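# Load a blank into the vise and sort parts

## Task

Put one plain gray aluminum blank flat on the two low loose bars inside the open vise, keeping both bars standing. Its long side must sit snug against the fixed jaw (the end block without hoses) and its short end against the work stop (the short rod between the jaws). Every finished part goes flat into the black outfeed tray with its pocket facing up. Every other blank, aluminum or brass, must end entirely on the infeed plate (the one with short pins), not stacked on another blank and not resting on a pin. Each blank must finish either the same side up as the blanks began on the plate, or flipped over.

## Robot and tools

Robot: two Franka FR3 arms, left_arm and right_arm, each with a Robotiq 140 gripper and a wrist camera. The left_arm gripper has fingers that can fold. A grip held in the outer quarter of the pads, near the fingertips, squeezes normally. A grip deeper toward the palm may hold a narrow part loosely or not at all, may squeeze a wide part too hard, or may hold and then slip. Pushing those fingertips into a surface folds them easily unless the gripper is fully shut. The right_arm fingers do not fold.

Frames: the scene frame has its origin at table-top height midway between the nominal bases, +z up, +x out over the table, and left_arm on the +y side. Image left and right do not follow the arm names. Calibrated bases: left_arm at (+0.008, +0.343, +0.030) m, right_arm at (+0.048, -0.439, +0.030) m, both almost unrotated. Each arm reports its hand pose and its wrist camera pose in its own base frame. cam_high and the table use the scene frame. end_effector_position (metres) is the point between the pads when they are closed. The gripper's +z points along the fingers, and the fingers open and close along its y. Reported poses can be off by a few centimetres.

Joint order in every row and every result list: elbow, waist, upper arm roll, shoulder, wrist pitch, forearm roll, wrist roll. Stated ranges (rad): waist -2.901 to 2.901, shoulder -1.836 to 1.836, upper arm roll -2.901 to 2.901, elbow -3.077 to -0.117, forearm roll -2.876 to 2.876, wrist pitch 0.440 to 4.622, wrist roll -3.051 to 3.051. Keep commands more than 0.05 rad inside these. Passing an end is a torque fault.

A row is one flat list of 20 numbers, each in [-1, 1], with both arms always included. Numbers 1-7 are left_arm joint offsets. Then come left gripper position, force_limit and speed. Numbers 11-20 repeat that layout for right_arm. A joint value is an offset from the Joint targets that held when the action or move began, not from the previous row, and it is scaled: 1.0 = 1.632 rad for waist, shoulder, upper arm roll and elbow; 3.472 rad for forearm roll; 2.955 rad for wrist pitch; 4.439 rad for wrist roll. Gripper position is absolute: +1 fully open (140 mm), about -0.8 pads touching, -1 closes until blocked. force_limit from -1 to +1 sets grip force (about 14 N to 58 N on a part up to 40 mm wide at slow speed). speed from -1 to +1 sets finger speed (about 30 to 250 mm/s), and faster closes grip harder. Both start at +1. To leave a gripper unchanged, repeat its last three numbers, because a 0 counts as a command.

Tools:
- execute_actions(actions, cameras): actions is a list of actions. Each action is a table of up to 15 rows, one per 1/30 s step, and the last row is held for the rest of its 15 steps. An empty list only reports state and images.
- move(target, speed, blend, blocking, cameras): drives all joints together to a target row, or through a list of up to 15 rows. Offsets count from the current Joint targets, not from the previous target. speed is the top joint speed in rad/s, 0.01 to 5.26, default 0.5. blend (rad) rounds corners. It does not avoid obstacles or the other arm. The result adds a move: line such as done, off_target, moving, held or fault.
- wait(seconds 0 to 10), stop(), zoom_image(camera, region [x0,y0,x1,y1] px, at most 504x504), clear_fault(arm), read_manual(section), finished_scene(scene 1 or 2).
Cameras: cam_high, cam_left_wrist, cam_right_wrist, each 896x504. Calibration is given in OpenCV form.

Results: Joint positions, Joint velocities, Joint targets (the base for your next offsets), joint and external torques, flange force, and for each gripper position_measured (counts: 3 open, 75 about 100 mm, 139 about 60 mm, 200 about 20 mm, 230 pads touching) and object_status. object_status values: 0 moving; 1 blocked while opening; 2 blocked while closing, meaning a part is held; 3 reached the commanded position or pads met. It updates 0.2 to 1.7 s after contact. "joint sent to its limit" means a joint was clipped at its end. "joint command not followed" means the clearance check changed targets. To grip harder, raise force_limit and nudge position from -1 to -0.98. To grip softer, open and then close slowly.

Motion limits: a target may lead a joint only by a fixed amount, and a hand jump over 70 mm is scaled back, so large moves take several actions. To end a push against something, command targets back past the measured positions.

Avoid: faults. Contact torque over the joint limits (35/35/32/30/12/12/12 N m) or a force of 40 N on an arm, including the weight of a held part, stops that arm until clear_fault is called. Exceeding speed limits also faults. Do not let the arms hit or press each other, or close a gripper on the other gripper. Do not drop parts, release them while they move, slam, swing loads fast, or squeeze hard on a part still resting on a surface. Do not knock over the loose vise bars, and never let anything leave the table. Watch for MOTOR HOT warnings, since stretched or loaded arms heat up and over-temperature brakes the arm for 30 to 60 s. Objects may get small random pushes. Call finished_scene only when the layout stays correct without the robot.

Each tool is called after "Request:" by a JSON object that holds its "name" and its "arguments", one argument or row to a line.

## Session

Scene 1 is solved. Starting scene 2 with a full observation.

Request:
{"name": "execute_actions", "arguments": {
  "actions": []
}}

Request:
{"name": "zoom_image", "arguments": {
  "camera": "cam_high",
  "region": [300, 130, 600, 370]
}}

Scene clock: 0.00 s.
left_arm: end_effector_position=(+0.2746, -0.1132, +0.3643) position_measured=3 object_status=3 end_effector_quat_wxyz=(+0.076, +0.784, -0.513, -0.341) | right_arm: end_effector_position=(+0.4580, +0.4983, +0.1243) position_measured=3 object_status=3 end_effector_quat_wxyz=(-0.143, +0.984, -0.098, +0.047)
Joint names: [elbow, waist, upper arm roll, shoulder, wrist pitch, forearm roll, wrist roll]
Joint positions: left_arm=[-1.879 -0.387 0.01 -0.113 1.052 -0.013 -0.793] | right_arm=[-2.044 0.792 0.011 0.291 2.612 0.198 -0.727]
Joint velocities: within noise
Joint torques (N m): no reading
External joint torques (N m): no reading
Flange force (N): no reading
Joint targets: left_arm=[-1.879 -0.387 0.010 -0.113 1.052 -0.013 -0.793] | right_arm=[-2.044 0.792 0.011 0.291 2.612 0.198 -0.727]
Tool commands: left_gripper/position=+1.0 left_gripper/force_limit=+1.0 left_gripper/speed=+1.0 right_gripper/position=+1.0 right_gripper/force_limit=+1.0 right_gripper/speed=+1.0
camera_calibration:
cam_left_wrist: T_world_to_cam=[[-0.751797, -0.462321, 0.470171, -0.0102289], [-0.0192211, 0.728096, 0.685205, -0.153851], [-0.659115, 0.506098, -0.556267, 0.583852], [0, 0, 0, 1]] pos_world=[0.374178, -0.188197, 0.435007]
cam_right_wrist: T_world_to_cam=[[-0.162411, -0.941069, -0.296668, 0.589702], [-0.960744, 0.0822802, 0.264956, 0.370162], [-0.224932, 0.328054, -0.917489, 0.189139], [0, 0, 0, 1]] pos_world=[0.493949, 0.462445, 0.250402]

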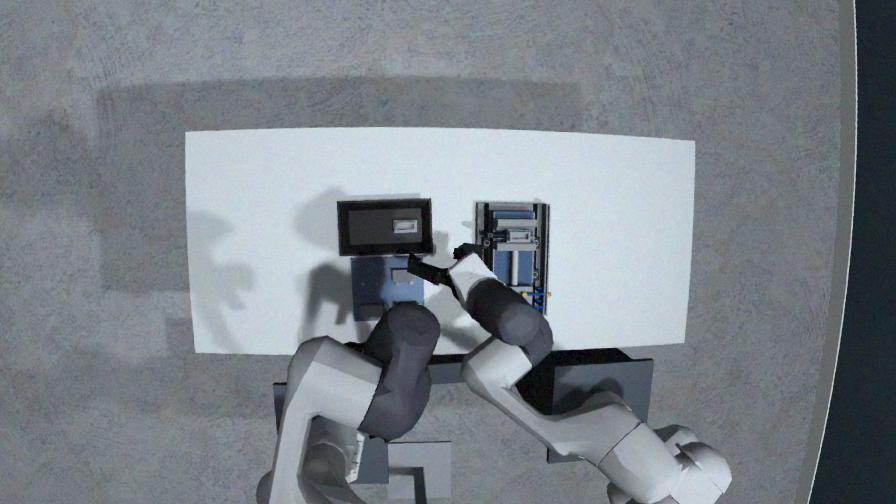

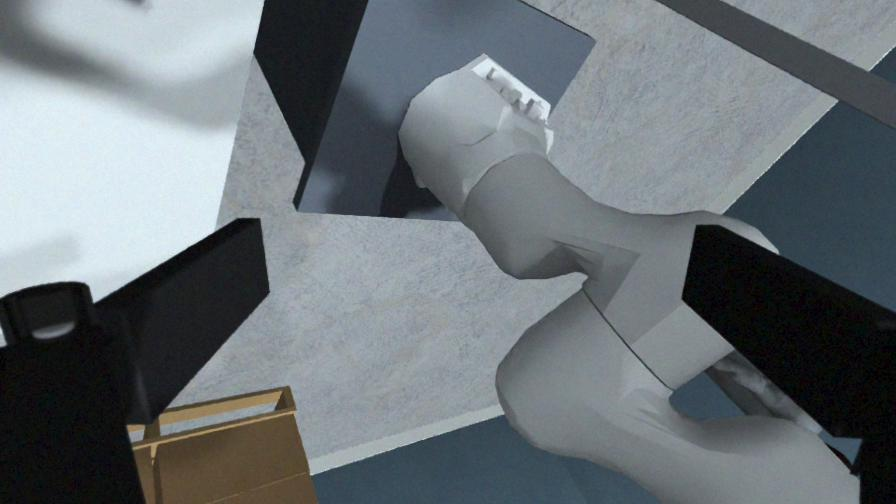

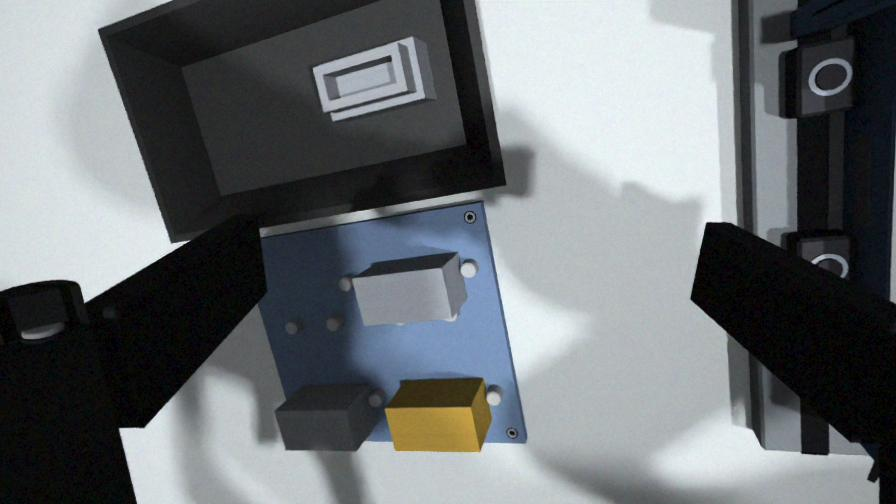

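Scaled by 1.680 from the camera's 896x504 image, which has a finer 1280x720 frame.

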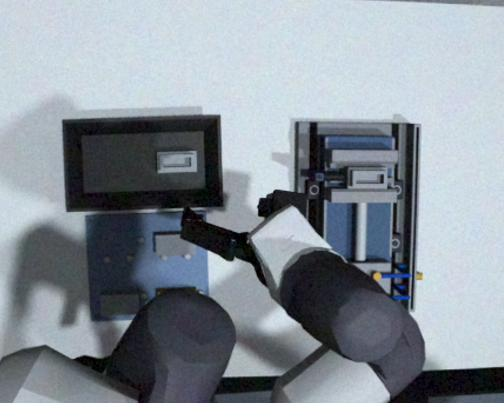

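Request:
{"name": "move", "arguments": {
  "target": [0,0,0,0,0,0,0,1,1,1,0.072917,-0.165441,-0.00674,-0.090074,-0.183418,-0.057028,-0.072539,-0.15,-0.9,-0.5],
  "speed": 0.6,
  "cameras": ["cam_right_wrist", "cam_high"]
}}

Request:
{"name": "zoom_image", "arguments": {
  "camera": "cam_high",
  "region": [330, 190, 560, 330]
}}

Scene clock: 15.93 s.
left_arm: end_effector_position=(+0.2746, -0.1132, +0.3643) position_measured=3 object_status=3 end_effector_quat_wxyz=(+0.076, +0.784, -0.513, -0.341) | right_arm: end_effector_position=(+0.5144, +0.2951, +0.2042) position_measured=148 object_status=3 end_effector_quat_wxyz=(-0.002, +1.000, -0.004, +0.001)
Joint names: [elbow, waist, upper arm roll, shoulder, wrist pitch, forearm roll, wrist roll]
Joint positions: left_arm=[-1.879 -0.387 0.01 -0.113 1.052 -0.013 -0.793] | right_arm=[-1.926 0.522 -0.002 0.144 2.075 0.003 -1.044]
Joint velocities: left_arm=[within noise] | right_arm=[0.001 0.001 0 0 0 0 -0.006]
Joint torques (N m): left_arm=[22.58 0.42 0.53 -26.32 0.37 0.83 0] | right_arm=[25.78 -0.28 1.11 -36.72 2.33 0.38 -0.32]
External joint torques (N m): left_arm=[0.1 0.4 0.65 0.12 0.04 0.09 -0.03] | right_arm=[1.5 -0.21 1.05 0.48 -0.31 -0.34 -0.32]
Flange force (N): left_arm=[-0.4 -1.0 -0.6] | right_arm=[6.6 -3.9 -2.5]
Joint targets: left_arm=[-1.879 -0.387 0.010 -0.113 1.052 -0.013 -0.793] | right_arm=[-1.925 0.522 0.000 0.144 2.070 0.001 -1.049]
move: done
camera_calibration:
cam_right_wrist: T_world_to_cam=[[0.00901179, -0.999892, -0.0115959, 0.302254], [-0.938877, -0.0124516, 0.344029, 0.420462], [-0.344136, 0.00778677, -0.938888, 0.501938], [0, 0, 0, 1]] pos_world=[0.564773, 0.303548, 0.330117]
Images, in order (width x height): cam_high 896x504, cam_right_wrist 896x504.

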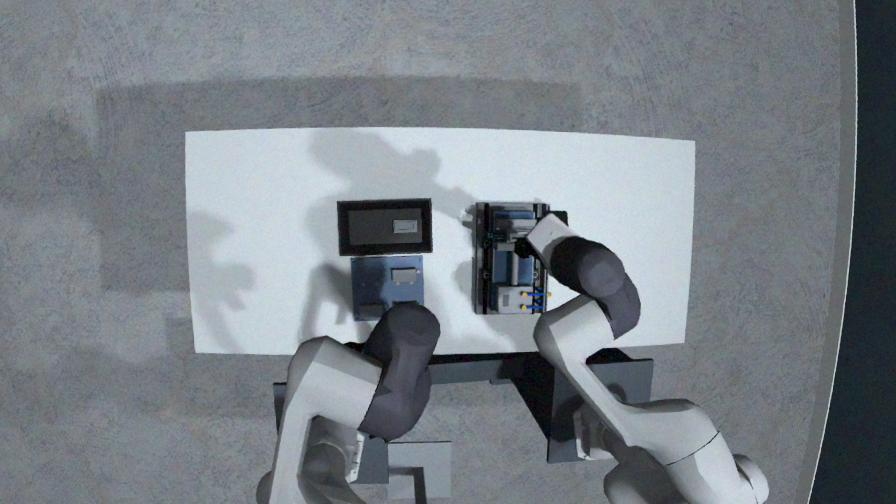

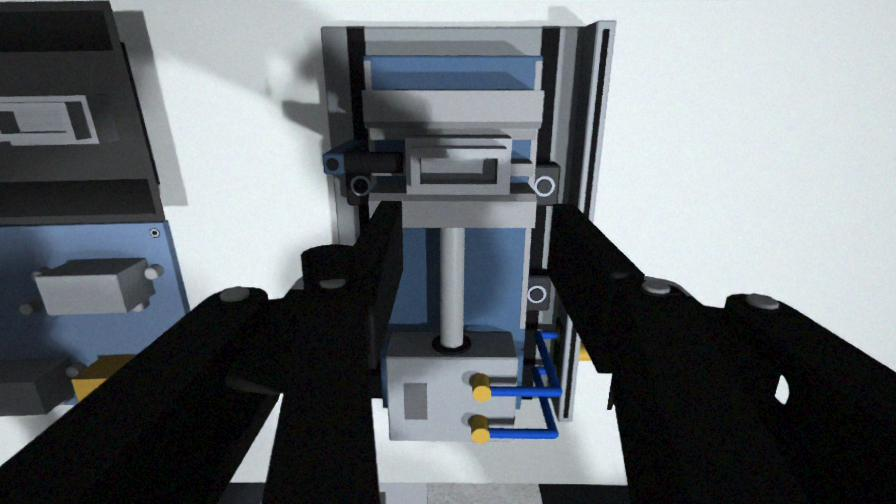

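Scaled by 2.191 from the camera's 896x504 image, which has a finer 1280x720 frame.

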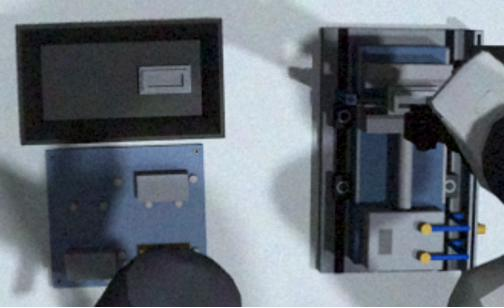

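Request:
{"name": "zoom_image", "arguments": {
  "camera": "cam_right_wrist",
  "region": [320, 80, 580, 240]
}}

Request:
{"name": "zoom_image", "arguments": {
  "camera": "cam_right_wrist",
  "region": [390, 120, 530, 210]
}}

Scaled by 1.938 from the camera's 896x504 image, which has a finer 1280x720 frame.

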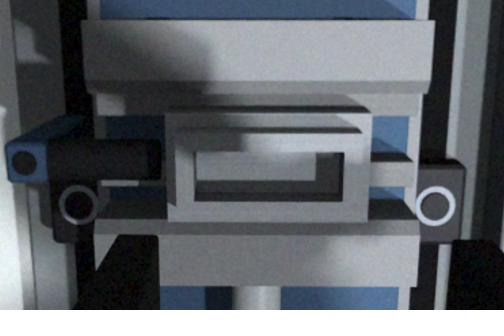

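Scaled by 3.600 from the camera's 896x504 image, which has a finer 1280x720 frame.

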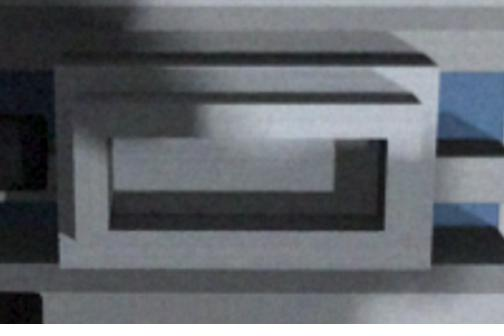

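Request:
{"name": "move", "arguments": {
  "target": [0.484265,-0.183971,-0.006127,0.507951,0.254706,0.003744,0.023825,-0.2,-0.9,-0.5,0,-0.442402,0,0,0,0,0,-0.15,-0.9,-0.5],
  "speed": 0.6,
  "cameras": ["cam_left_wrist", "cam_high"]
}}

Scene clock: 73.20 s.
left_arm: end_effector_position=(+0.5768, -0.4773, +0.1883) position_measured=154 object_status=3 end_effector_quat_wxyz=(+0.003, +0.708, -0.706, -0.002) | right_arm: end_effector_position=(+0.5808, -0.1190, +0.2042) position_measured=148 object_status=3 end_effector_quat_wxyz=(-0.001, +0.934, -0.356, +0.002)
Joint names: [elbow, waist, upper arm roll, shoulder, wrist pitch, forearm roll, wrist roll]
Joint positions: left_arm=[-1.09 -0.688 -0.002 0.717 1.802 -0.004 -0.692] | right_arm=[-1.926 -0.201 -0.002 0.144 2.074 0.003 -1.046]
Joint velocities: left_arm=[0.001 0.001 0 -0.001 0.003 0.001 0.004] | right_arm=[within noise]
Joint torques (N m): left_arm=[25.28 0.35 1.02 -53.24 2.91 1.15 0.19] | right_arm=[25.78 -0.36 1.15 -36.71 2.41 0.47 -0.29]
External joint torques (N m): left_arm=[0.56 0.47 0.51 0.07 0.32 0.39 0.19] | right_arm=[1.47 -0.34 1.04 0.44 -0.23 -0.26 -0.29]
Flange force (N): left_arm=[2.0 -3.8 -0.5] | right_arm=[6.4 -3.6 -2.3]
Joint targets: left_arm=[-1.089 -0.687 0.000 0.716 1.805 0.000 -0.687] | right_arm=[-1.925 -0.200 0.000 0.144 2.070 0.001 -1.049]
move: done
camera_calibration:
cam_left_wrist: T_world_to_cam=[[-0.999962, -0.00260071, 0.00830779, 0.580993], [0.000363418, 0.941029, 0.338326, 0.39333], [-0.00869776, 0.338316, -0.940992, 0.486546], [0, 0, 0, 1]] pos_world=[0.58506, -0.53323, 0.319935]
Images, in order (width x height): cam_high 896x504, cam_left_wrist 896x504.

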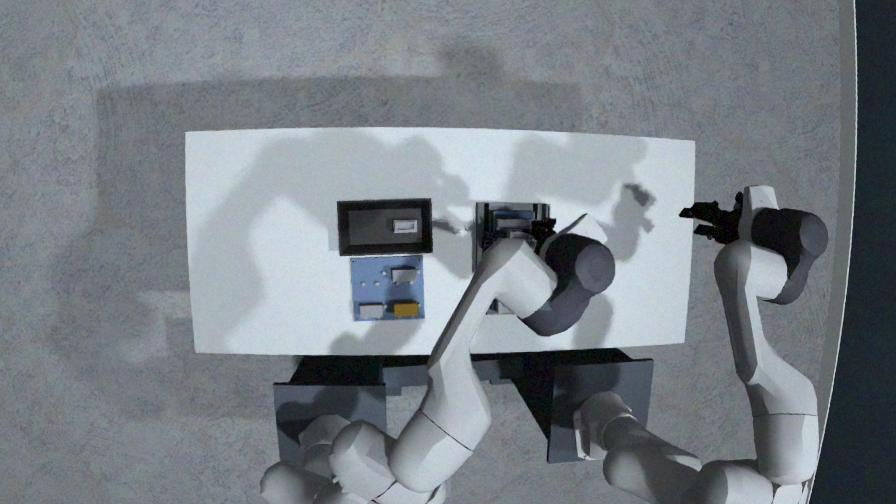

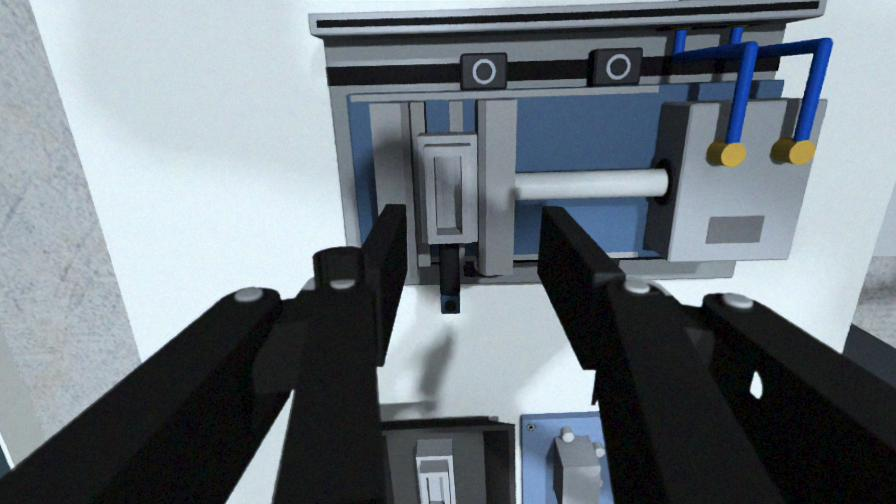

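Request:
{"name": "zoom_image", "arguments": {
  "camera": "cam_left_wrist",
  "region": [380, 110, 530, 320]
}}

Request:
{"name": "zoom_image", "arguments": {
  "camera": "cam_left_wrist",
  "region": [400, 120, 500, 190]
}}

Request:
{"name": "zoom_image", "arguments": {
  "camera": "cam_left_wrist",
  "region": [400, 190, 500, 260]
}}

Scaled by 2.400 from the camera's 896x504 image, which has a finer 1280x720 frame.

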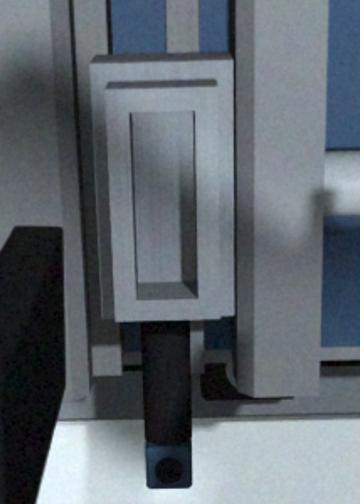

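Scaled by 5.040 from the camera's 896x504 image, which has a finer 1280x720 frame.

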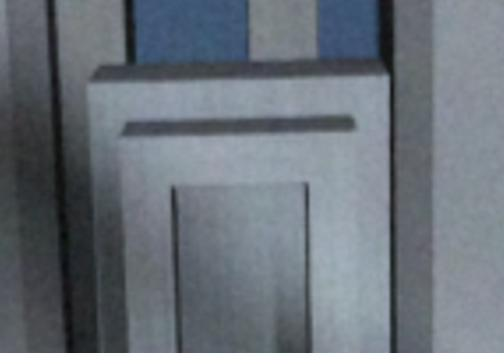

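Scaled by 5.040 from the camera's 896x504 image, which has a finer 1280x720 frame.

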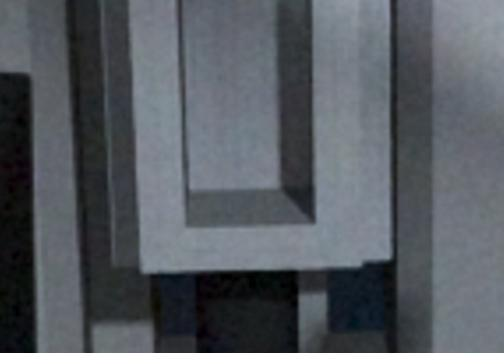

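Request:
{"name": "move", "arguments": {
  "target": [-0.041766,0.001728,0,0.030697,0.04002,0,-0.007249,-0.2,-0.9,-0.5,0,0,0,0,0,0,0,-0.15,-0.9,-0.5],
  "speed": 0.15,
  "cameras": ["cam_left_wrist"]
}}

Request:
{"name": "zoom_image", "arguments": {
  "camera": "cam_left_wrist",
  "region": [380, 100, 580, 330]
}}

Scene clock: 107.27 s.
left_arm: end_effector_position=(+0.5825, -0.4795, +0.1296) position_measured=154 object_status=3 end_effector_quat_wxyz=(+0.002, +0.717, -0.697, -0.001) | right_arm: end_effector_position=(+0.5807, -0.1189, +0.2042) position_measured=148 object_status=3 end_effector_quat_wxyz=(-0.001, +0.934, -0.356, +0.002)
Joint names: [elbow, waist, upper arm roll, shoulder, wrist pitch, forearm roll, wrist roll]
Joint positions: left_arm=[-1.157 -0.686 -0.002 0.766 1.92 -0.004 -0.714] | right_arm=[-1.926 -0.201 -0.002 0.144 2.074 0.003 -1.046]
Joint velocities: left_arm=[-0.001 0 0.001 -0.001 0.006 -0.002 -0.005] | right_arm=[within noise]
Joint torques (N m): left_arm=[24.86 0.72 1.02 -54.15 2.95 1.07 -0.27] | right_arm=[25.78 -0.47 1.07 -36.71 2.41 0.47 -0.22]
External joint torques (N m): left_arm=[0.18 0.94 0.54 0.08 0.34 0.34 -0.27] | right_arm=[1.32 -0.24 1.16 0.69 -0.26 -0.25 -0.23]
Flange force (N): left_arm=[-0.1 -1.1 0.5] | right_arm=[6.4 -4.0 -1.9]
Joint targets: left_arm=[-1.157 -0.684 0.000 0.766 1.923 0.000 -0.719] | right_arm=[-1.925 -0.200 0.000 0.144 2.070 0.001 -1.049]
move: done
camera_calibration:
cam_left_wrist: T_world_to_cam=[[-0.999595, -0.0277654, 0.00627411, 0.575088], [-0.0240251, 0.941133, 0.337183, 0.429642], [-0.0152668, 0.336895, -0.941418, 0.435418], [0, 0, 0, 1]] pos_world=[0.591824, -0.535073, 0.261435]
Images, in order (width x height): cam_left_wrist 896x504.

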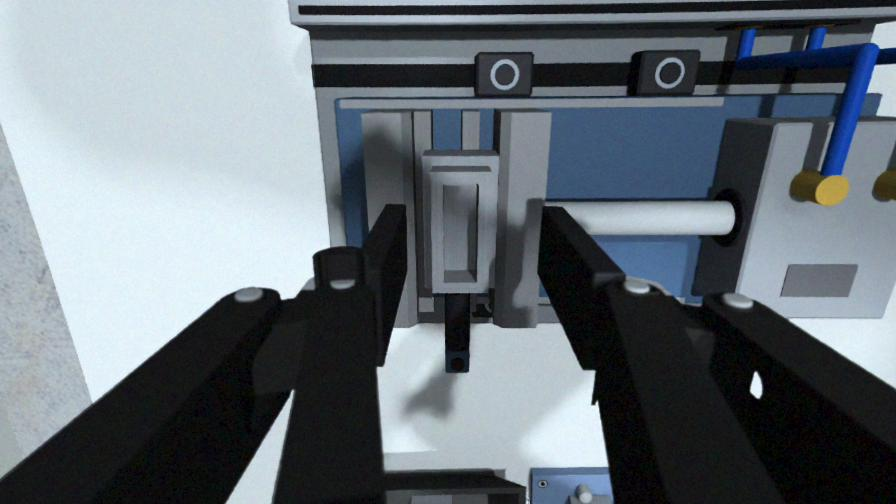

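Scaled by 2.191 from the camera's 896x504 image, which has a finer 1280x720 frame.

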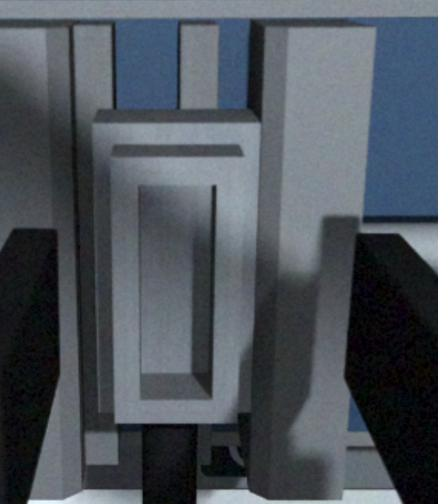

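Request:
{"name": "move", "arguments": {
  "target": [-0.000405,0.003382,0,0.013145,0.007483,0,0.001244,-0.2,-0.9,-0.5,0,0,0,0,0,0,0,-0.15,-0.9,-0.5],
  "speed": 0.1,
  "cameras": ["cam_left_wrist"]
}}

Request:
{"name": "zoom_image", "arguments": {
  "camera": "cam_left_wrist",
  "region": [380, 130, 580, 330]
}}

Scene clock: 133.50 s.
left_arm: end_effector_position=(+0.5872, -0.4778, +0.1160) position_measured=154 object_status=3 end_effector_quat_wxyz=(+0.002, +0.720, -0.694, -0.001) | right_arm: end_effector_position=(+0.5807, -0.1189, +0.2042) position_measured=148 object_status=3 end_effector_quat_wxyz=(-0.001, +0.934, -0.356, +0.002)
Joint names: [elbow, waist, upper arm roll, shoulder, wrist pitch, forearm roll, wrist roll]
Joint positions: left_arm=[-1.157 -0.68 -0.002 0.786 1.942 -0.004 -0.716] | right_arm=[-1.926 -0.201 -0.002 0.144 2.074 0.002 -1.046]
Joint velocities: left_arm=[-0.001 -0.001 0 0.001 0.004 0.001 -0.001] | right_arm=[within noise]
Joint torques (N m): left_arm=[24.79 0.63 1.08 -54.5 2.96 1.04 0.06] | right_arm=[25.84 -0.47 1.03 -36.65 2.43 0.49 -0.31]
External joint torques (N m): left_arm=[0.19 0.95 0.64 0.05 0.36 0.33 0.06] | right_arm=[1.46 -0.38 0.99 0.65 -0.22 -0.23 -0.31]
Flange force (N): left_arm=[-0.6 -1.3 0.5] | right_arm=[6.9 -3.8 -2.1]
Joint targets: left_arm=[-1.158 -0.679 0.000 0.787 1.946 0.000 -0.714] | right_arm=[-1.925 -0.200 0.000 0.144 2.070 0.001 -1.049]
move: done
camera_calibration:
cam_left_wrist: T_world_to_cam=[[-0.999371, -0.0350529, 0.00530195, 0.576462], [-0.0312258, 0.941161, 0.336514, 0.437179], [-0.0167858, 0.336137, -0.941664, 0.422559], [0, 0, 0, 1]] pos_world=[0.596844, -0.533286, 0.247735]
Images, in order (width x height): cam_left_wrist 896x504.

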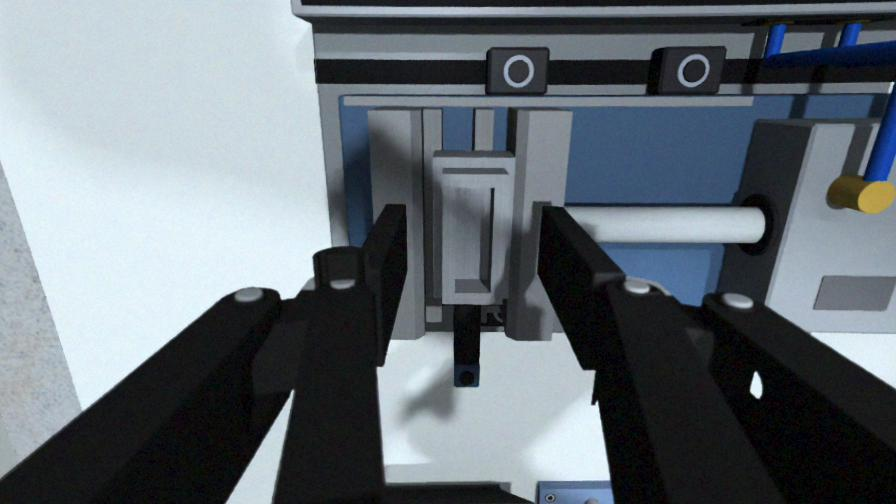

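Scaled by 2.520 from the camera's 896x504 image, which has a finer 1280x720 frame.

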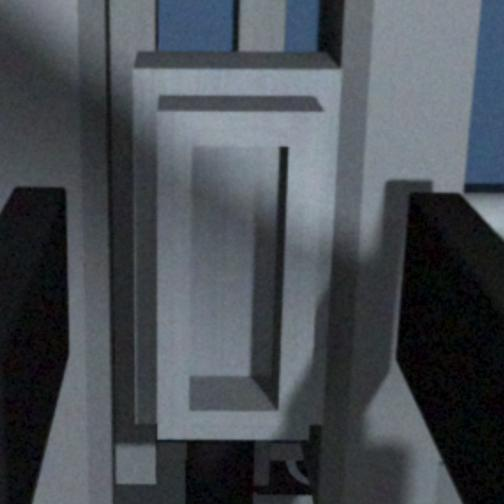

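Request:
{"name": "move", "arguments": {
  "target": [-0.007481,0,0,0.005286,0.007051,0,0,-0.2,-0.9,-0.5,0,0,0,0,0,0,0,-0.15,-0.9,-0.5],
  "speed": 0.05,
  "cameras": ["cam_left_wrist"]
}}

Request:
{"name": "zoom_image", "arguments": {
  "camera": "cam_left_wrist",
  "region": [380, 130, 580, 330]
}}

Scene clock: 148.97 s.
left_arm: end_effector_position=(+0.5874, -0.4780, +0.1058) position_measured=154 object_status=3 end_effector_quat_wxyz=(+0.002, +0.720, -0.694, +0.000) | right_arm: end_effector_position=(+0.5807, -0.1189, +0.2042) position_measured=148 object_status=3 end_effector_quat_wxyz=(-0.001, +0.934, -0.356, +0.002)
Joint names: [elbow, waist, upper arm roll, shoulder, wrist pitch, forearm roll, wrist roll]
Joint positions: left_arm=[-1.169 -0.68 -0.002 0.795 1.963 -0.004 -0.716] | right_arm=[-1.926 -0.201 -0.002 0.144 2.074 0.002 -1.046]
Joint velocities: left_arm=[-0.001 0 0.001 0 0.004 0 -0.001] | right_arm=[within noise]
Joint torques (N m): left_arm=[24.44 0.63 1.05 -54.51 2.94 1.02 0.06] | right_arm=[25.81 -0.46 1.02 -36.65 2.46 0.49 -0.26]
External joint torques (N m): left_arm=[-0.05 0.87 0.57 0 0.34 0.3 0.06] | right_arm=[1.42 -0.21 1.12 0.63 -0.2 -0.23 -0.26]
Flange force (N): left_arm=[-1.9 0.4 0.7] | right_arm=[6.6 -4.0 -2.0]
Joint targets: left_arm=[-1.170 -0.679 0.000 0.796 1.966 0.000 -0.714] | right_arm=[-1.925 -0.200 0.000 0.144 2.070 0.001 -1.049]
move: done
camera_calibration:
cam_left_wrist: T_world_to_cam=[[-0.999373, -0.0350732, 0.00477532, 0.576732], [-0.0314274, 0.941265, 0.336202, 0.440832], [-0.0162865, 0.335841, -0.941778, 0.412621], [0, 0, 0, 1]] pos_world=[0.596945, -0.533287, 0.237635]
Images, in order (width x height): cam_left_wrist 896x504.

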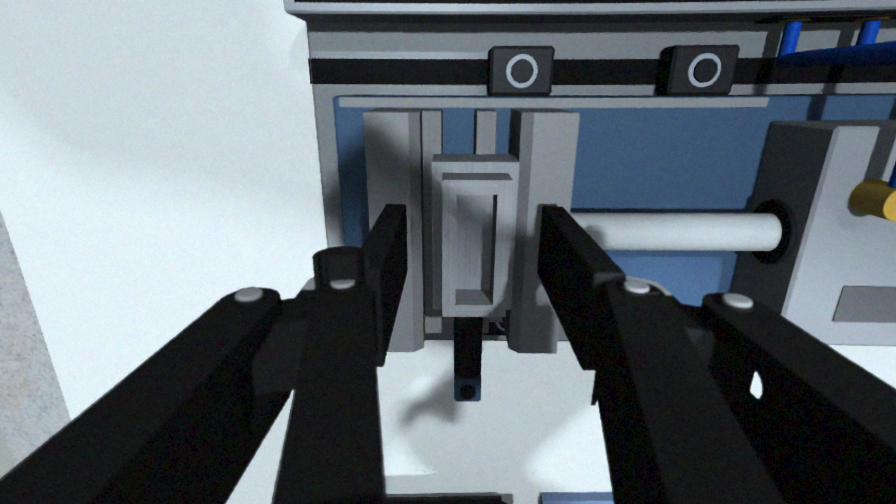

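Scaled by 2.520 from the camera's 896x504 image, which has a finer 1280x720 frame.

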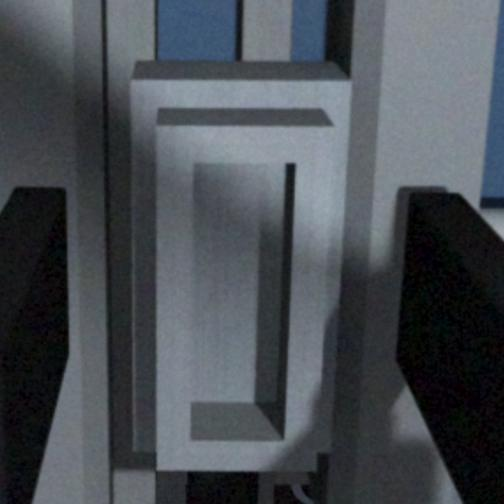

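Request:
{"name": "move", "arguments": {
  "target": [0,0,0,0,0,0,0,-1,-0.5,-1,0,0,0,0,0,0,0,-0.15,-0.9,-0.5],
  "speed": 0.1,
  "cameras": ["cam_left_wrist"]
}}

Scene clock: 157.03 s.
left_arm: end_effector_position=(+0.5876, -0.4781, +0.1058) position_measured=195 object_status=0 end_effector_quat_wxyz=(+0.002, +0.720, -0.694, +0.000) | right_arm: end_effector_position=(+0.5807, -0.1189, +0.2042) position_measured=148 object_status=3 end_effector_quat_wxyz=(-0.001, +0.934, -0.356, +0.002)
Joint names: [elbow, waist, upper arm roll, shoulder, wrist pitch, forearm roll, wrist roll]
Joint positions: left_arm=[-1.169 -0.68 -0.002 0.795 1.964 -0.003 -0.716] | right_arm=[-1.926 -0.201 -0.002 0.144 2.074 0.002 -1.046]
Joint torques (N m): left_arm=[23.8 0.62 1.11 -52.82 3 1.01 0.09] | right_arm=[25.79 -0.44 0.99 -36.71 2.46 0.49 -0.27]
External joint torques (N m): left_arm=[-0.72 0.97 0.69 1.75 0.39 0.3 0.09] | right_arm=[1.46 -0.34 0.95 0.48 -0.19 -0.23 -0.27]
Flange force (N): left_arm=[-0.4 -1.6 3.0] | right_arm=[6.4 -3.6 -2.2]
Joint targets: left_arm=[-1.170 -0.679 0.000 0.796 1.966 0.000 -0.714] | right_arm=[-1.925 -0.200 0.000 0.144 2.070 0.001 -1.049]
move: done
camera_calibration:
cam_left_wrist: T_world_to_cam=[[-0.999375, -0.0351198, 0.00403824, 0.576981], [-0.0317291, 0.941475, 0.335586, 0.441335], [-0.0155876, 0.335248, -0.942001, 0.412071], [0, 0, 0, 1]] pos_world=[0.597047, -0.533389, 0.237735]
Images, in order (width x height): cam_left_wrist 896x504.

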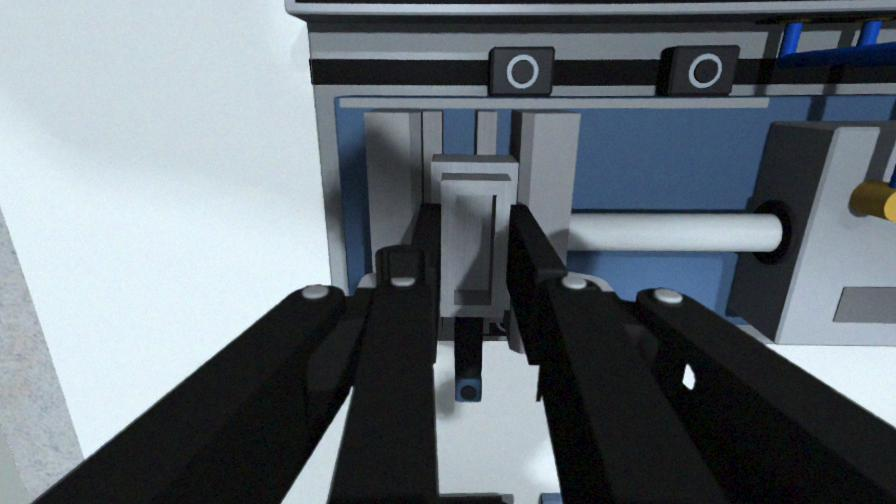

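Request:
{"name": "wait", "arguments": {
  "seconds": 0.8,
  "cameras": ["cam_left_wrist"]
}}

Request:
{"name": "zoom_image", "arguments": {
  "camera": "cam_left_wrist",
  "region": [380, 130, 580, 330]
}}

Scene clock: 160.43 s.
left_arm: end_effector_position=(+0.5876, -0.4781, +0.1058) position_measured=195 object_status=2 end_effector_quat_wxyz=(+0.002, +0.720, -0.694, +0.000) | right_arm: end_effector_position=(+0.5807, -0.1189, +0.2042) position_measured=148 object_status=3 end_effector_quat_wxyz=(-0.001, +0.934, -0.356, +0.002)
Joint names: [elbow, waist, upper arm roll, shoulder, wrist pitch, forearm roll, wrist roll]
Joint positions: left_arm=[-1.169 -0.68 -0.002 0.795 1.964 -0.003 -0.716] | right_arm=[-1.926 -0.201 -0.002 0.144 2.074 0.002 -1.046]
Joint torques (N m): left_arm=[23.95 0.56 1.2 -52.81 3.04 1.02 0.06] | right_arm=[25.87 -0.46 0.96 -36.71 2.45 0.5 -0.26]
External joint torques (N m): left_arm=[-0.71 1.04 0.87 2.01 0.41 0.31 0.06] | right_arm=[1.53 -0.34 0.94 0.51 -0.2 -0.22 -0.26]
Flange force (N): left_arm=[0.4 -2.7 3.3] | right_arm=[6.7 -3.8 -2.3]
Joint targets: left_arm=[-1.170 -0.679 0.000 0.796 1.966 0.000 -0.714] | right_arm=[-1.925 -0.200 0.000 0.144 2.070 0.001 -1.049]
Tool commands: left_gripper/position=-1.0 left_gripper/force_limit=-0.5 left_gripper/speed=-1.0 right_gripper/position=-0.15 right_gripper/force_limit=-0.9 right_gripper/speed=-0.5
wait: 0.80 s; at rest from the start
camera_calibration:
cam_left_wrist: T_world_to_cam=[[-0.999375, -0.0351198, 0.00403824, 0.576981], [-0.0317291, 0.941475, 0.335586, 0.441335], [-0.0155876, 0.335248, -0.942001, 0.412071], [0, 0, 0, 1]] pos_world=[0.597047, -0.533389, 0.237735]
Images, in order (width x height): cam_left_wrist 896x504.

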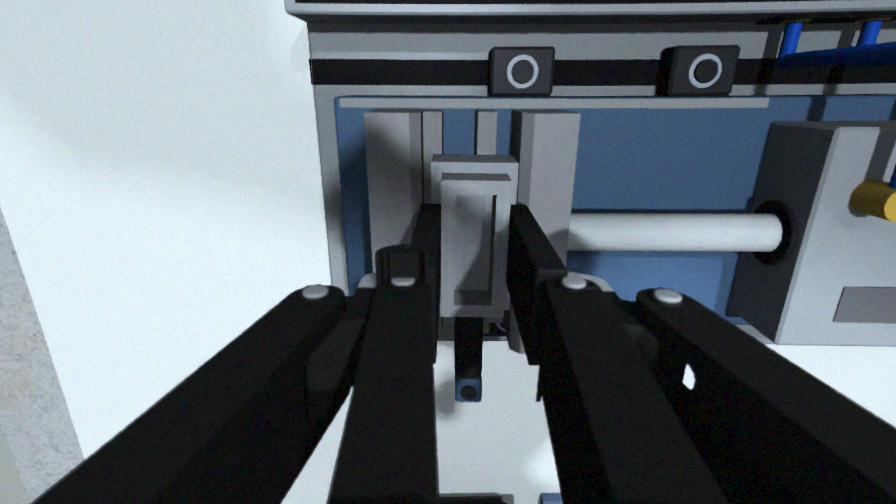

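Scaled by 2.520 from the camera's 896x504 image, which has a finer 1280x720 frame.

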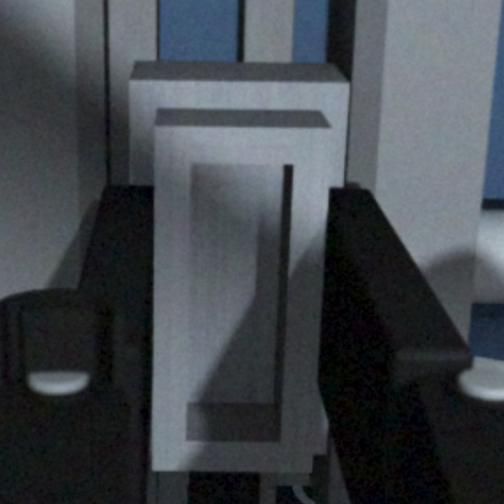

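Request:
{"name": "move", "arguments": {
  "target": [0.015149,0,0,-0.009623,-0.013681,0,0,-1,-0.5,-1,0,0,0,0,0,0,0,-0.15,-0.9,-0.5],
  "speed": 0.04,
  "cameras": ["cam_left_wrist"]
}}

Scene clock: 167.70 s.
left_arm: end_effector_position=(+0.5871, -0.4777, +0.1213) position_measured=195 object_status=2 end_effector_quat_wxyz=(+0.002, +0.720, -0.694, -0.001) | right_arm: end_effector_position=(+0.5807, -0.1188, +0.2042) position_measured=148 object_status=3 end_effector_quat_wxyz=(-0.001, +0.934, -0.356, +0.002)
Joint names: [elbow, waist, upper arm roll, shoulder, wrist pitch, forearm roll, wrist roll]
Joint positions: left_arm=[-1.148 -0.68 -0.002 0.784 1.928 -0.003 -0.716] | right_arm=[-1.926 -0.201 -0.002 0.144 2.074 0.002 -1.046]
Joint velocities: left_arm=[0 0 0 -0.001 -0.005 0 0.001] | right_arm=[within noise]
Joint torques (N m): left_arm=[25.85 0.59 1.05 -55.73 2.63 1.02 0.08] | right_arm=[25.68 -0.51 0.96 -36.69 2.48 0.52 -0.24]
External joint torques (N m): left_arm=[1.23 0.89 0.61 -1.25 0.02 0.31 0.08] | right_arm=[1.21 -0.33 1 0.75 -0.19 -0.2 -0.24]
Flange force (N): left_arm=[1.8 -3.9 -2.5] | right_arm=[6.2 -3.6 -1.6]
Joint targets: left_arm=[-1.145 -0.679 0.000 0.780 1.926 0.000 -0.714] | right_arm=[-1.925 -0.200 0.000 0.144 2.070 0.001 -1.049]
move: done
camera_calibration:
cam_left_wrist: T_world_to_cam=[[-0.999367, -0.0350144, 0.00634453, 0.576185], [-0.0308212, 0.940833, 0.337467, 0.434736], [-0.0177854, 0.337058, -0.941316, 0.428548], [0, 0, 0, 1]] pos_world=[0.596841, -0.533284, 0.253034]
Images, in order (width x height): cam_left_wrist 896x504.

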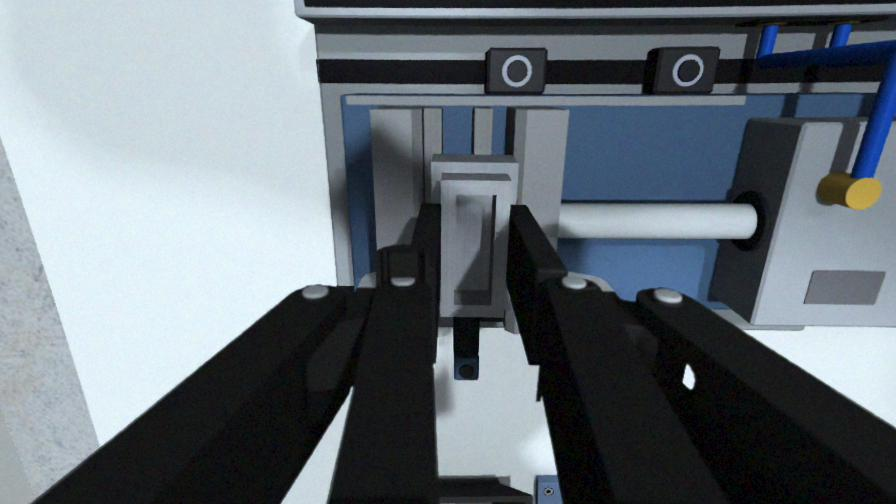

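Request:
{"name": "move", "arguments": {
  "target": [
    [0.054716,0,0,-0.01379,-0.037834,0,0,-1,-0.5,-1,0,0,0,0,0,0,0,-0.15,-0.9,-0.5],
    [-0.488597,0.305969,0,-0.332494,0.086213,0,0.120374,-1,-0.5,-1,0,0,0,0,0,0,0,-0.15,-0.9,-0.5]
  ],
  "speed": [0.12, 0.4],
  "blend": [0.03, 0],
  "cameras": ["cam_left_wrist", "cam_high"]
}}

Request:
{"name": "zoom_image", "arguments": {
  "camera": "cam_high",
  "region": [330, 190, 560, 330]
}}

Scene clock: 188.53 s.
left_arm: end_effector_position=(+0.5932, -0.1080, +0.1475) position_measured=195 object_status=2 end_effector_quat_wxyz=(+0.003, +0.710, -0.704, -0.002) | right_arm: end_effector_position=(+0.5807, -0.1188, +0.2042) position_measured=148 object_status=3 end_effector_quat_wxyz=(-0.001, +0.934, -0.356, +0.002)
Joint names: [elbow, waist, upper arm roll, shoulder, wrist pitch, forearm roll, wrist roll]
Joint positions: left_arm=[-1.943 -0.18 0.001 0.241 2.177 -0.003 -0.185] | right_arm=[-1.926 -0.201 -0.002 0.144 2.074 0.002 -1.046]
Joint velocities: left_arm=[-0.002 0 0 -0.001 0 -0.001 0.006] | right_arm=[within noise]
Joint torques (N m): left_arm=[23.78 0.44 0.57 -40.53 3.01 0.89 -0.02] | right_arm=[25.81 -0.47 0.92 -36.65 2.46 0.52 -0.23]
External joint torques (N m): left_arm=[0.42 0.59 0.48 -1.25 0.46 0.28 -0.02] | right_arm=[1.44 -0.26 0.98 0.57 -0.19 -0.2 -0.23]
Flange force (N): left_arm=[-1.3 2.2 -0.9] | right_arm=[6.5 -3.9 -2.1]
Joint targets: left_arm=[-1.943 -0.179 0.000 0.237 2.181 0.000 -0.179] | right_arm=[-1.925 -0.200 0.000 0.144 2.070 0.001 -1.049]
move: done
camera_calibration:
cam_left_wrist: T_world_to_cam=[[-0.999943, -0.00679853, 0.00819597, 0.598234], [-0.00363419, 0.941337, 0.33745, 0.0620916], [-0.0100093, 0.337401, -0.941308, 0.324116], [0, 0, 0, 1]] pos_world=[0.60167, -0.163739, 0.279237]
Images, in order (width x height): cam_high 896x504, cam_left_wrist 896x504.

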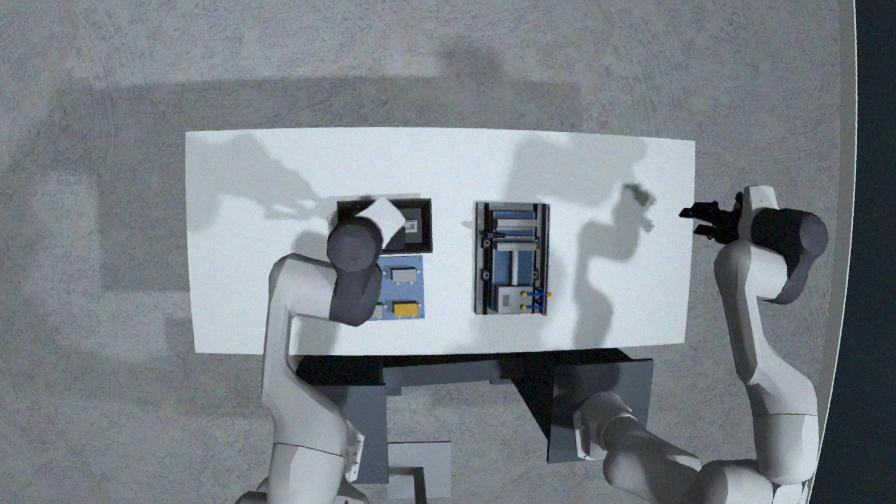

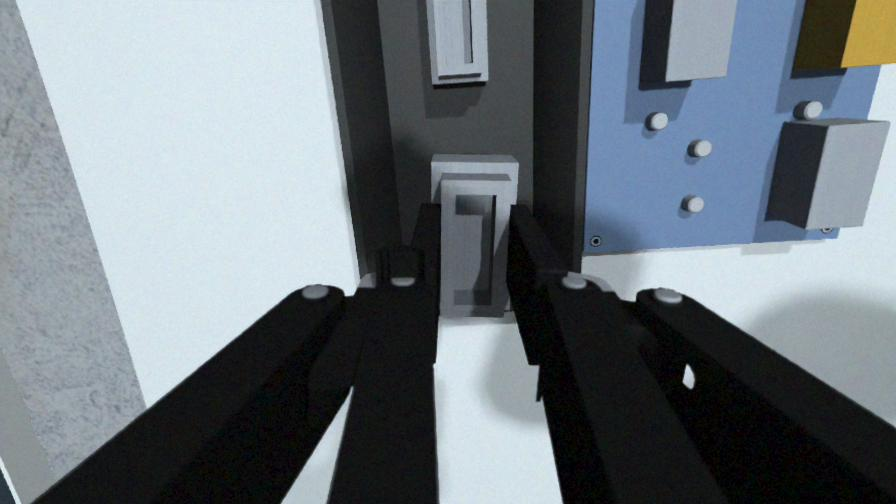

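Scaled by 2.191 from the camera's 896x504 image, which has a finer 1280x720 frame.

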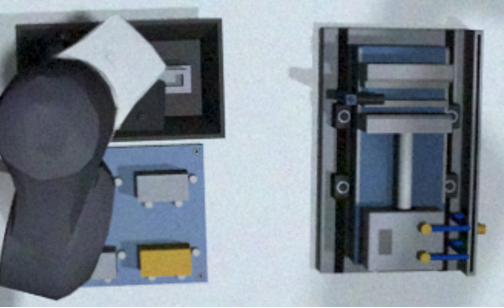

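Request:
{"name": "zoom_image", "arguments": {
  "camera": "cam_left_wrist",
  "region": [320, 0, 620, 330]
}}

Scaled by 1.527 from the camera's 896x504 image, which has a finer 1280x720 frame.

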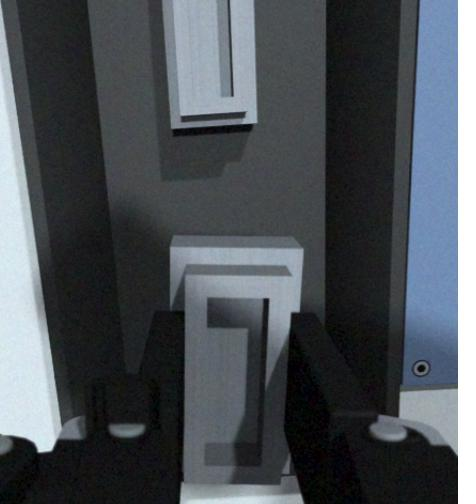

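Request:
{"name": "move", "arguments": {
  "target": [-0.039532,0,0,0.083112,0.067735,0,0,-1,-0.5,-1,0,0,0,0,0,0,0,-0.15,-0.9,-0.5],
  "speed": 0.15,
  "cameras": ["cam_left_wrist"]
}}

Scene clock: 209.57 s.
left_arm: end_effector_position=(+0.5932, -0.1077, +0.0565) position_measured=195 object_status=2 end_effector_quat_wxyz=(+0.002, +0.709, -0.705, -0.002) | right_arm: end_effector_position=(+0.5807, -0.1188, +0.2042) position_measured=148 object_status=3 end_effector_quat_wxyz=(-0.001, +0.934, -0.356, +0.002)
Joint names: [elbow, waist, upper arm roll, shoulder, wrist pitch, forearm roll, wrist roll]
Joint positions: left_arm=[-2.008 -0.18 0.001 0.374 2.377 -0.003 -0.183] | right_arm=[-1.926 -0.201 -0.002 0.144 2.074 0.002 -1.046]
Joint velocities: left_arm=[0 0 -0.001 0.001 0.004 0.001 -0.001] | right_arm=[within noise]
Joint torques (N m): left_arm=[22.16 0.41 0.69 -42.17 3.06 0.79 0.14] | right_arm=[25.77 -0.45 0.94 -36.65 2.46 0.53 -0.22]
External joint torques (N m): left_arm=[0.67 0.51 0.43 -0.72 0.51 0.27 0.14] | right_arm=[1.46 -0.18 1.06 0.51 -0.18 -0.18 -0.23]
Flange force (N): left_arm=[-1.0 -0.3 -0.4] | right_arm=[6.3 -3.9 -2.1]
Joint targets: left_arm=[-2.007 -0.179 0.000 0.373 2.381 0.000 -0.179] | right_arm=[-1.925 -0.200 0.000 0.144 2.070 0.001 -1.049]
move: done
camera_calibration:
cam_left_wrist: T_world_to_cam=[[-0.999966, -0.00527498, 0.00629568, 0.599303], [-0.00283978, 0.941279, 0.337618, 0.0920897], [-0.00770692, 0.337589, -0.941262, 0.23702], [0, 0, 0, 1]] pos_world=[0.601371, -0.163536, 0.188234]
Images, in order (width x height): cam_left_wrist 896x504.

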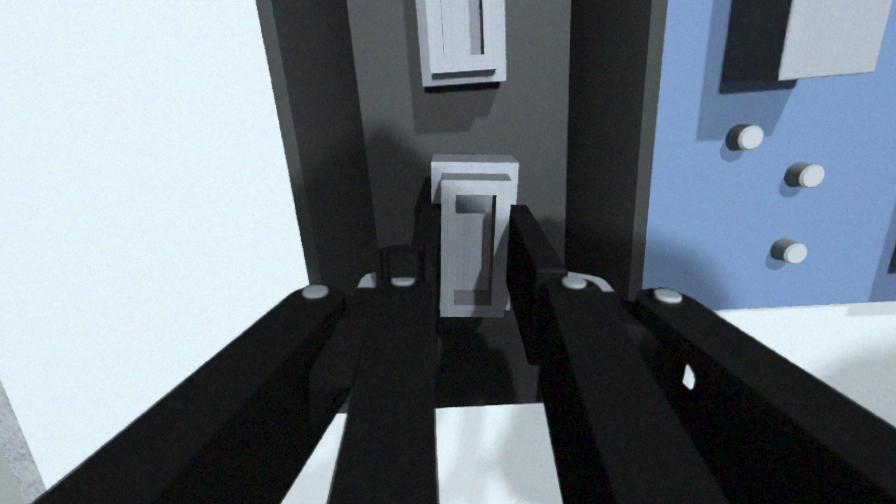

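Request:
{"name": "move", "arguments": {
  "target": [-0.00195,0,0,0.01184,0.00761,0,0,-1,-0.5,-1,0,0,0,0,0,0,0,-0.15,-0.9,-0.5],
  "speed": 0.05,
  "cameras": []
}}

Scene clock: 212.57 s.
left_arm: end_effector_position=(+0.5936, -0.1078, +0.0462) position_measured=195 object_status=2 end_effector_quat_wxyz=(+0.002, +0.709, -0.705, -0.001) | right_arm: end_effector_position=(+0.5807, -0.1188, +0.2042) position_measured=148 object_status=3 end_effector_quat_wxyz=(-0.001, +0.934, -0.356, +0.002)
Joint names: [elbow, waist, upper arm roll, shoulder, wrist pitch, forearm roll, wrist roll]
Joint positions: left_arm=[-2.011 -0.18 0.001 0.392 2.399 -0.003 -0.183] | right_arm=[-1.926 -0.201 -0.002 0.144 2.074 0.002 -1.046]
Joint velocities: left_arm=[0.001 0 0 -0.001 0.003 0.001 0] | right_arm=[within noise]
Joint torques (N m): left_arm=[21.69 0.48 0.69 -42.15 2.97 0.79 0.11] | right_arm=[25.81 -0.46 0.97 -36.7 2.48 0.52 -0.25]
External joint torques (N m): left_arm=[0.5 0.64 0.47 -0.51 0.42 0.29 0.11] | right_arm=[1.31 -0.45 0.86 0.72 -0.2 -0.21 -0.25]
Flange force (N): left_arm=[-1.1 -0.3 -0.2] | right_arm=[6.6 -3.6 -1.8]
Joint targets: left_arm=[-2.011 -0.179 0.000 0.392 2.403 0.000 -0.179] | right_arm=[-1.925 -0.200 0.000 0.144 2.070 0.001 -1.049]
move: done
No camera images: "cameras" was empty.

Request:
{"name": "move", "arguments": {
  "target": [-0.00053,0,0,0.00323,0.00208,0,0,-1,-0.5,-1,0,0,0,0,0,0,0,-0.15,-0.9,-0.5],
  "speed": 0.03,
  "cameras": []
}}

Request:
{"name": "move", "arguments": {
  "target": [-0.00035,0,0,0.00215,0.00139,0,0,-1,-0.5,-1,0,0,0,0,0,0,0,-0.15,-0.9,-0.5],
  "speed": 0.03,
  "cameras": []
}}

Scene clock: 215.50 s.
left_arm: end_effector_position=(+0.5938, -0.1078, +0.0434) position_measured=195 object_status=2 end_effector_quat_wxyz=(+0.002, +0.709, -0.705, -0.001) | right_arm: end_effector_position=(+0.5807, -0.1188, +0.2042) position_measured=148 object_status=3 end_effector_quat_wxyz=(-0.001, +0.934, -0.356, +0.002)
Joint names: [elbow, waist, upper arm roll, shoulder, wrist pitch, forearm roll, wrist roll]
Joint positions: left_arm=[-2.011 -0.18 0.001 0.397 2.405 -0.003 -0.183] | right_arm=[-1.926 -0.201 -0.002 0.144 2.074 0.002 -1.046]
Joint velocities: left_arm=[-0.001 -0.001 0 0.001 0.004 0 0] | right_arm=[within noise]
Joint torques (N m): left_arm=[21.37 0.42 0.68 -42.09 3.06 0.76 0.13] | right_arm=[25.8 -0.47 0.92 -36.64 2.47 0.53 -0.23]
External joint torques (N m): left_arm=[0.16 0.61 0.48 -0.24 0.49 0.26 0.12] | right_arm=[1.39 -0.36 0.89 0.67 -0.2 -0.19 -0.23]
Flange force (N): left_arm=[-1.2 0.5 0.5] | right_arm=[6.7 -3.8 -1.9]
Joint targets: left_arm=[-2.011 -0.179 0.000 0.398 2.410 0.000 -0.179] | right_arm=[-1.925 -0.200 0.000 0.144 2.070 0.001 -1.049]
move: done
No camera images: "cameras" was empty.

Scene clock: 216.20 s.
left_arm: end_effector_position=(+0.5939, -0.1078, +0.0415) position_measured=195 object_status=2 end_effector_quat_wxyz=(+0.002, +0.709, -0.705, -0.001) | right_arm: end_effector_position=(+0.5807, -0.1188, +0.2042) position_measured=148 object_status=3 end_effector_quat_wxyz=(-0.001, +0.934, -0.356, +0.002)
Joint names: [elbow, waist, upper arm roll, shoulder, wrist pitch, forearm roll, wrist roll]
Joint positions: left_arm=[-2.012 -0.18 0.001 0.401 2.41 -0.003 -0.183] | right_arm=[-1.926 -0.201 -0.002 0.144 2.074 0.002 -1.046]
Joint velocities: left_arm=[0 0 -0.001 0 0.003 0 0] | right_arm=[within noise]
Joint torques (N m): left_arm=[21.45 0.4 0.66 -42.13 3 0.76 0.1] | right_arm=[25.88 -0.46 0.97 -36.68 2.47 0.54 -0.27]
External joint torques (N m): left_arm=[0.23 0.49 0.38 -0.07 0.43 0.27 0.1] | right_arm=[1.5 -0.46 0.84 0.59 -0.18 -0.18 -0.27]
Flange force (N): left_arm=[-0.9 -0.3 0.7] | right_arm=[6.9 -3.7 -2.1]
Joint targets: left_arm=[-2.012 -0.179 0.000 0.401 2.414 0.000 -0.179] | right_arm=[-1.925 -0.200 0.000 0.144 2.070 0.001 -1.049]
move: done
No camera images: "cameras" was empty.


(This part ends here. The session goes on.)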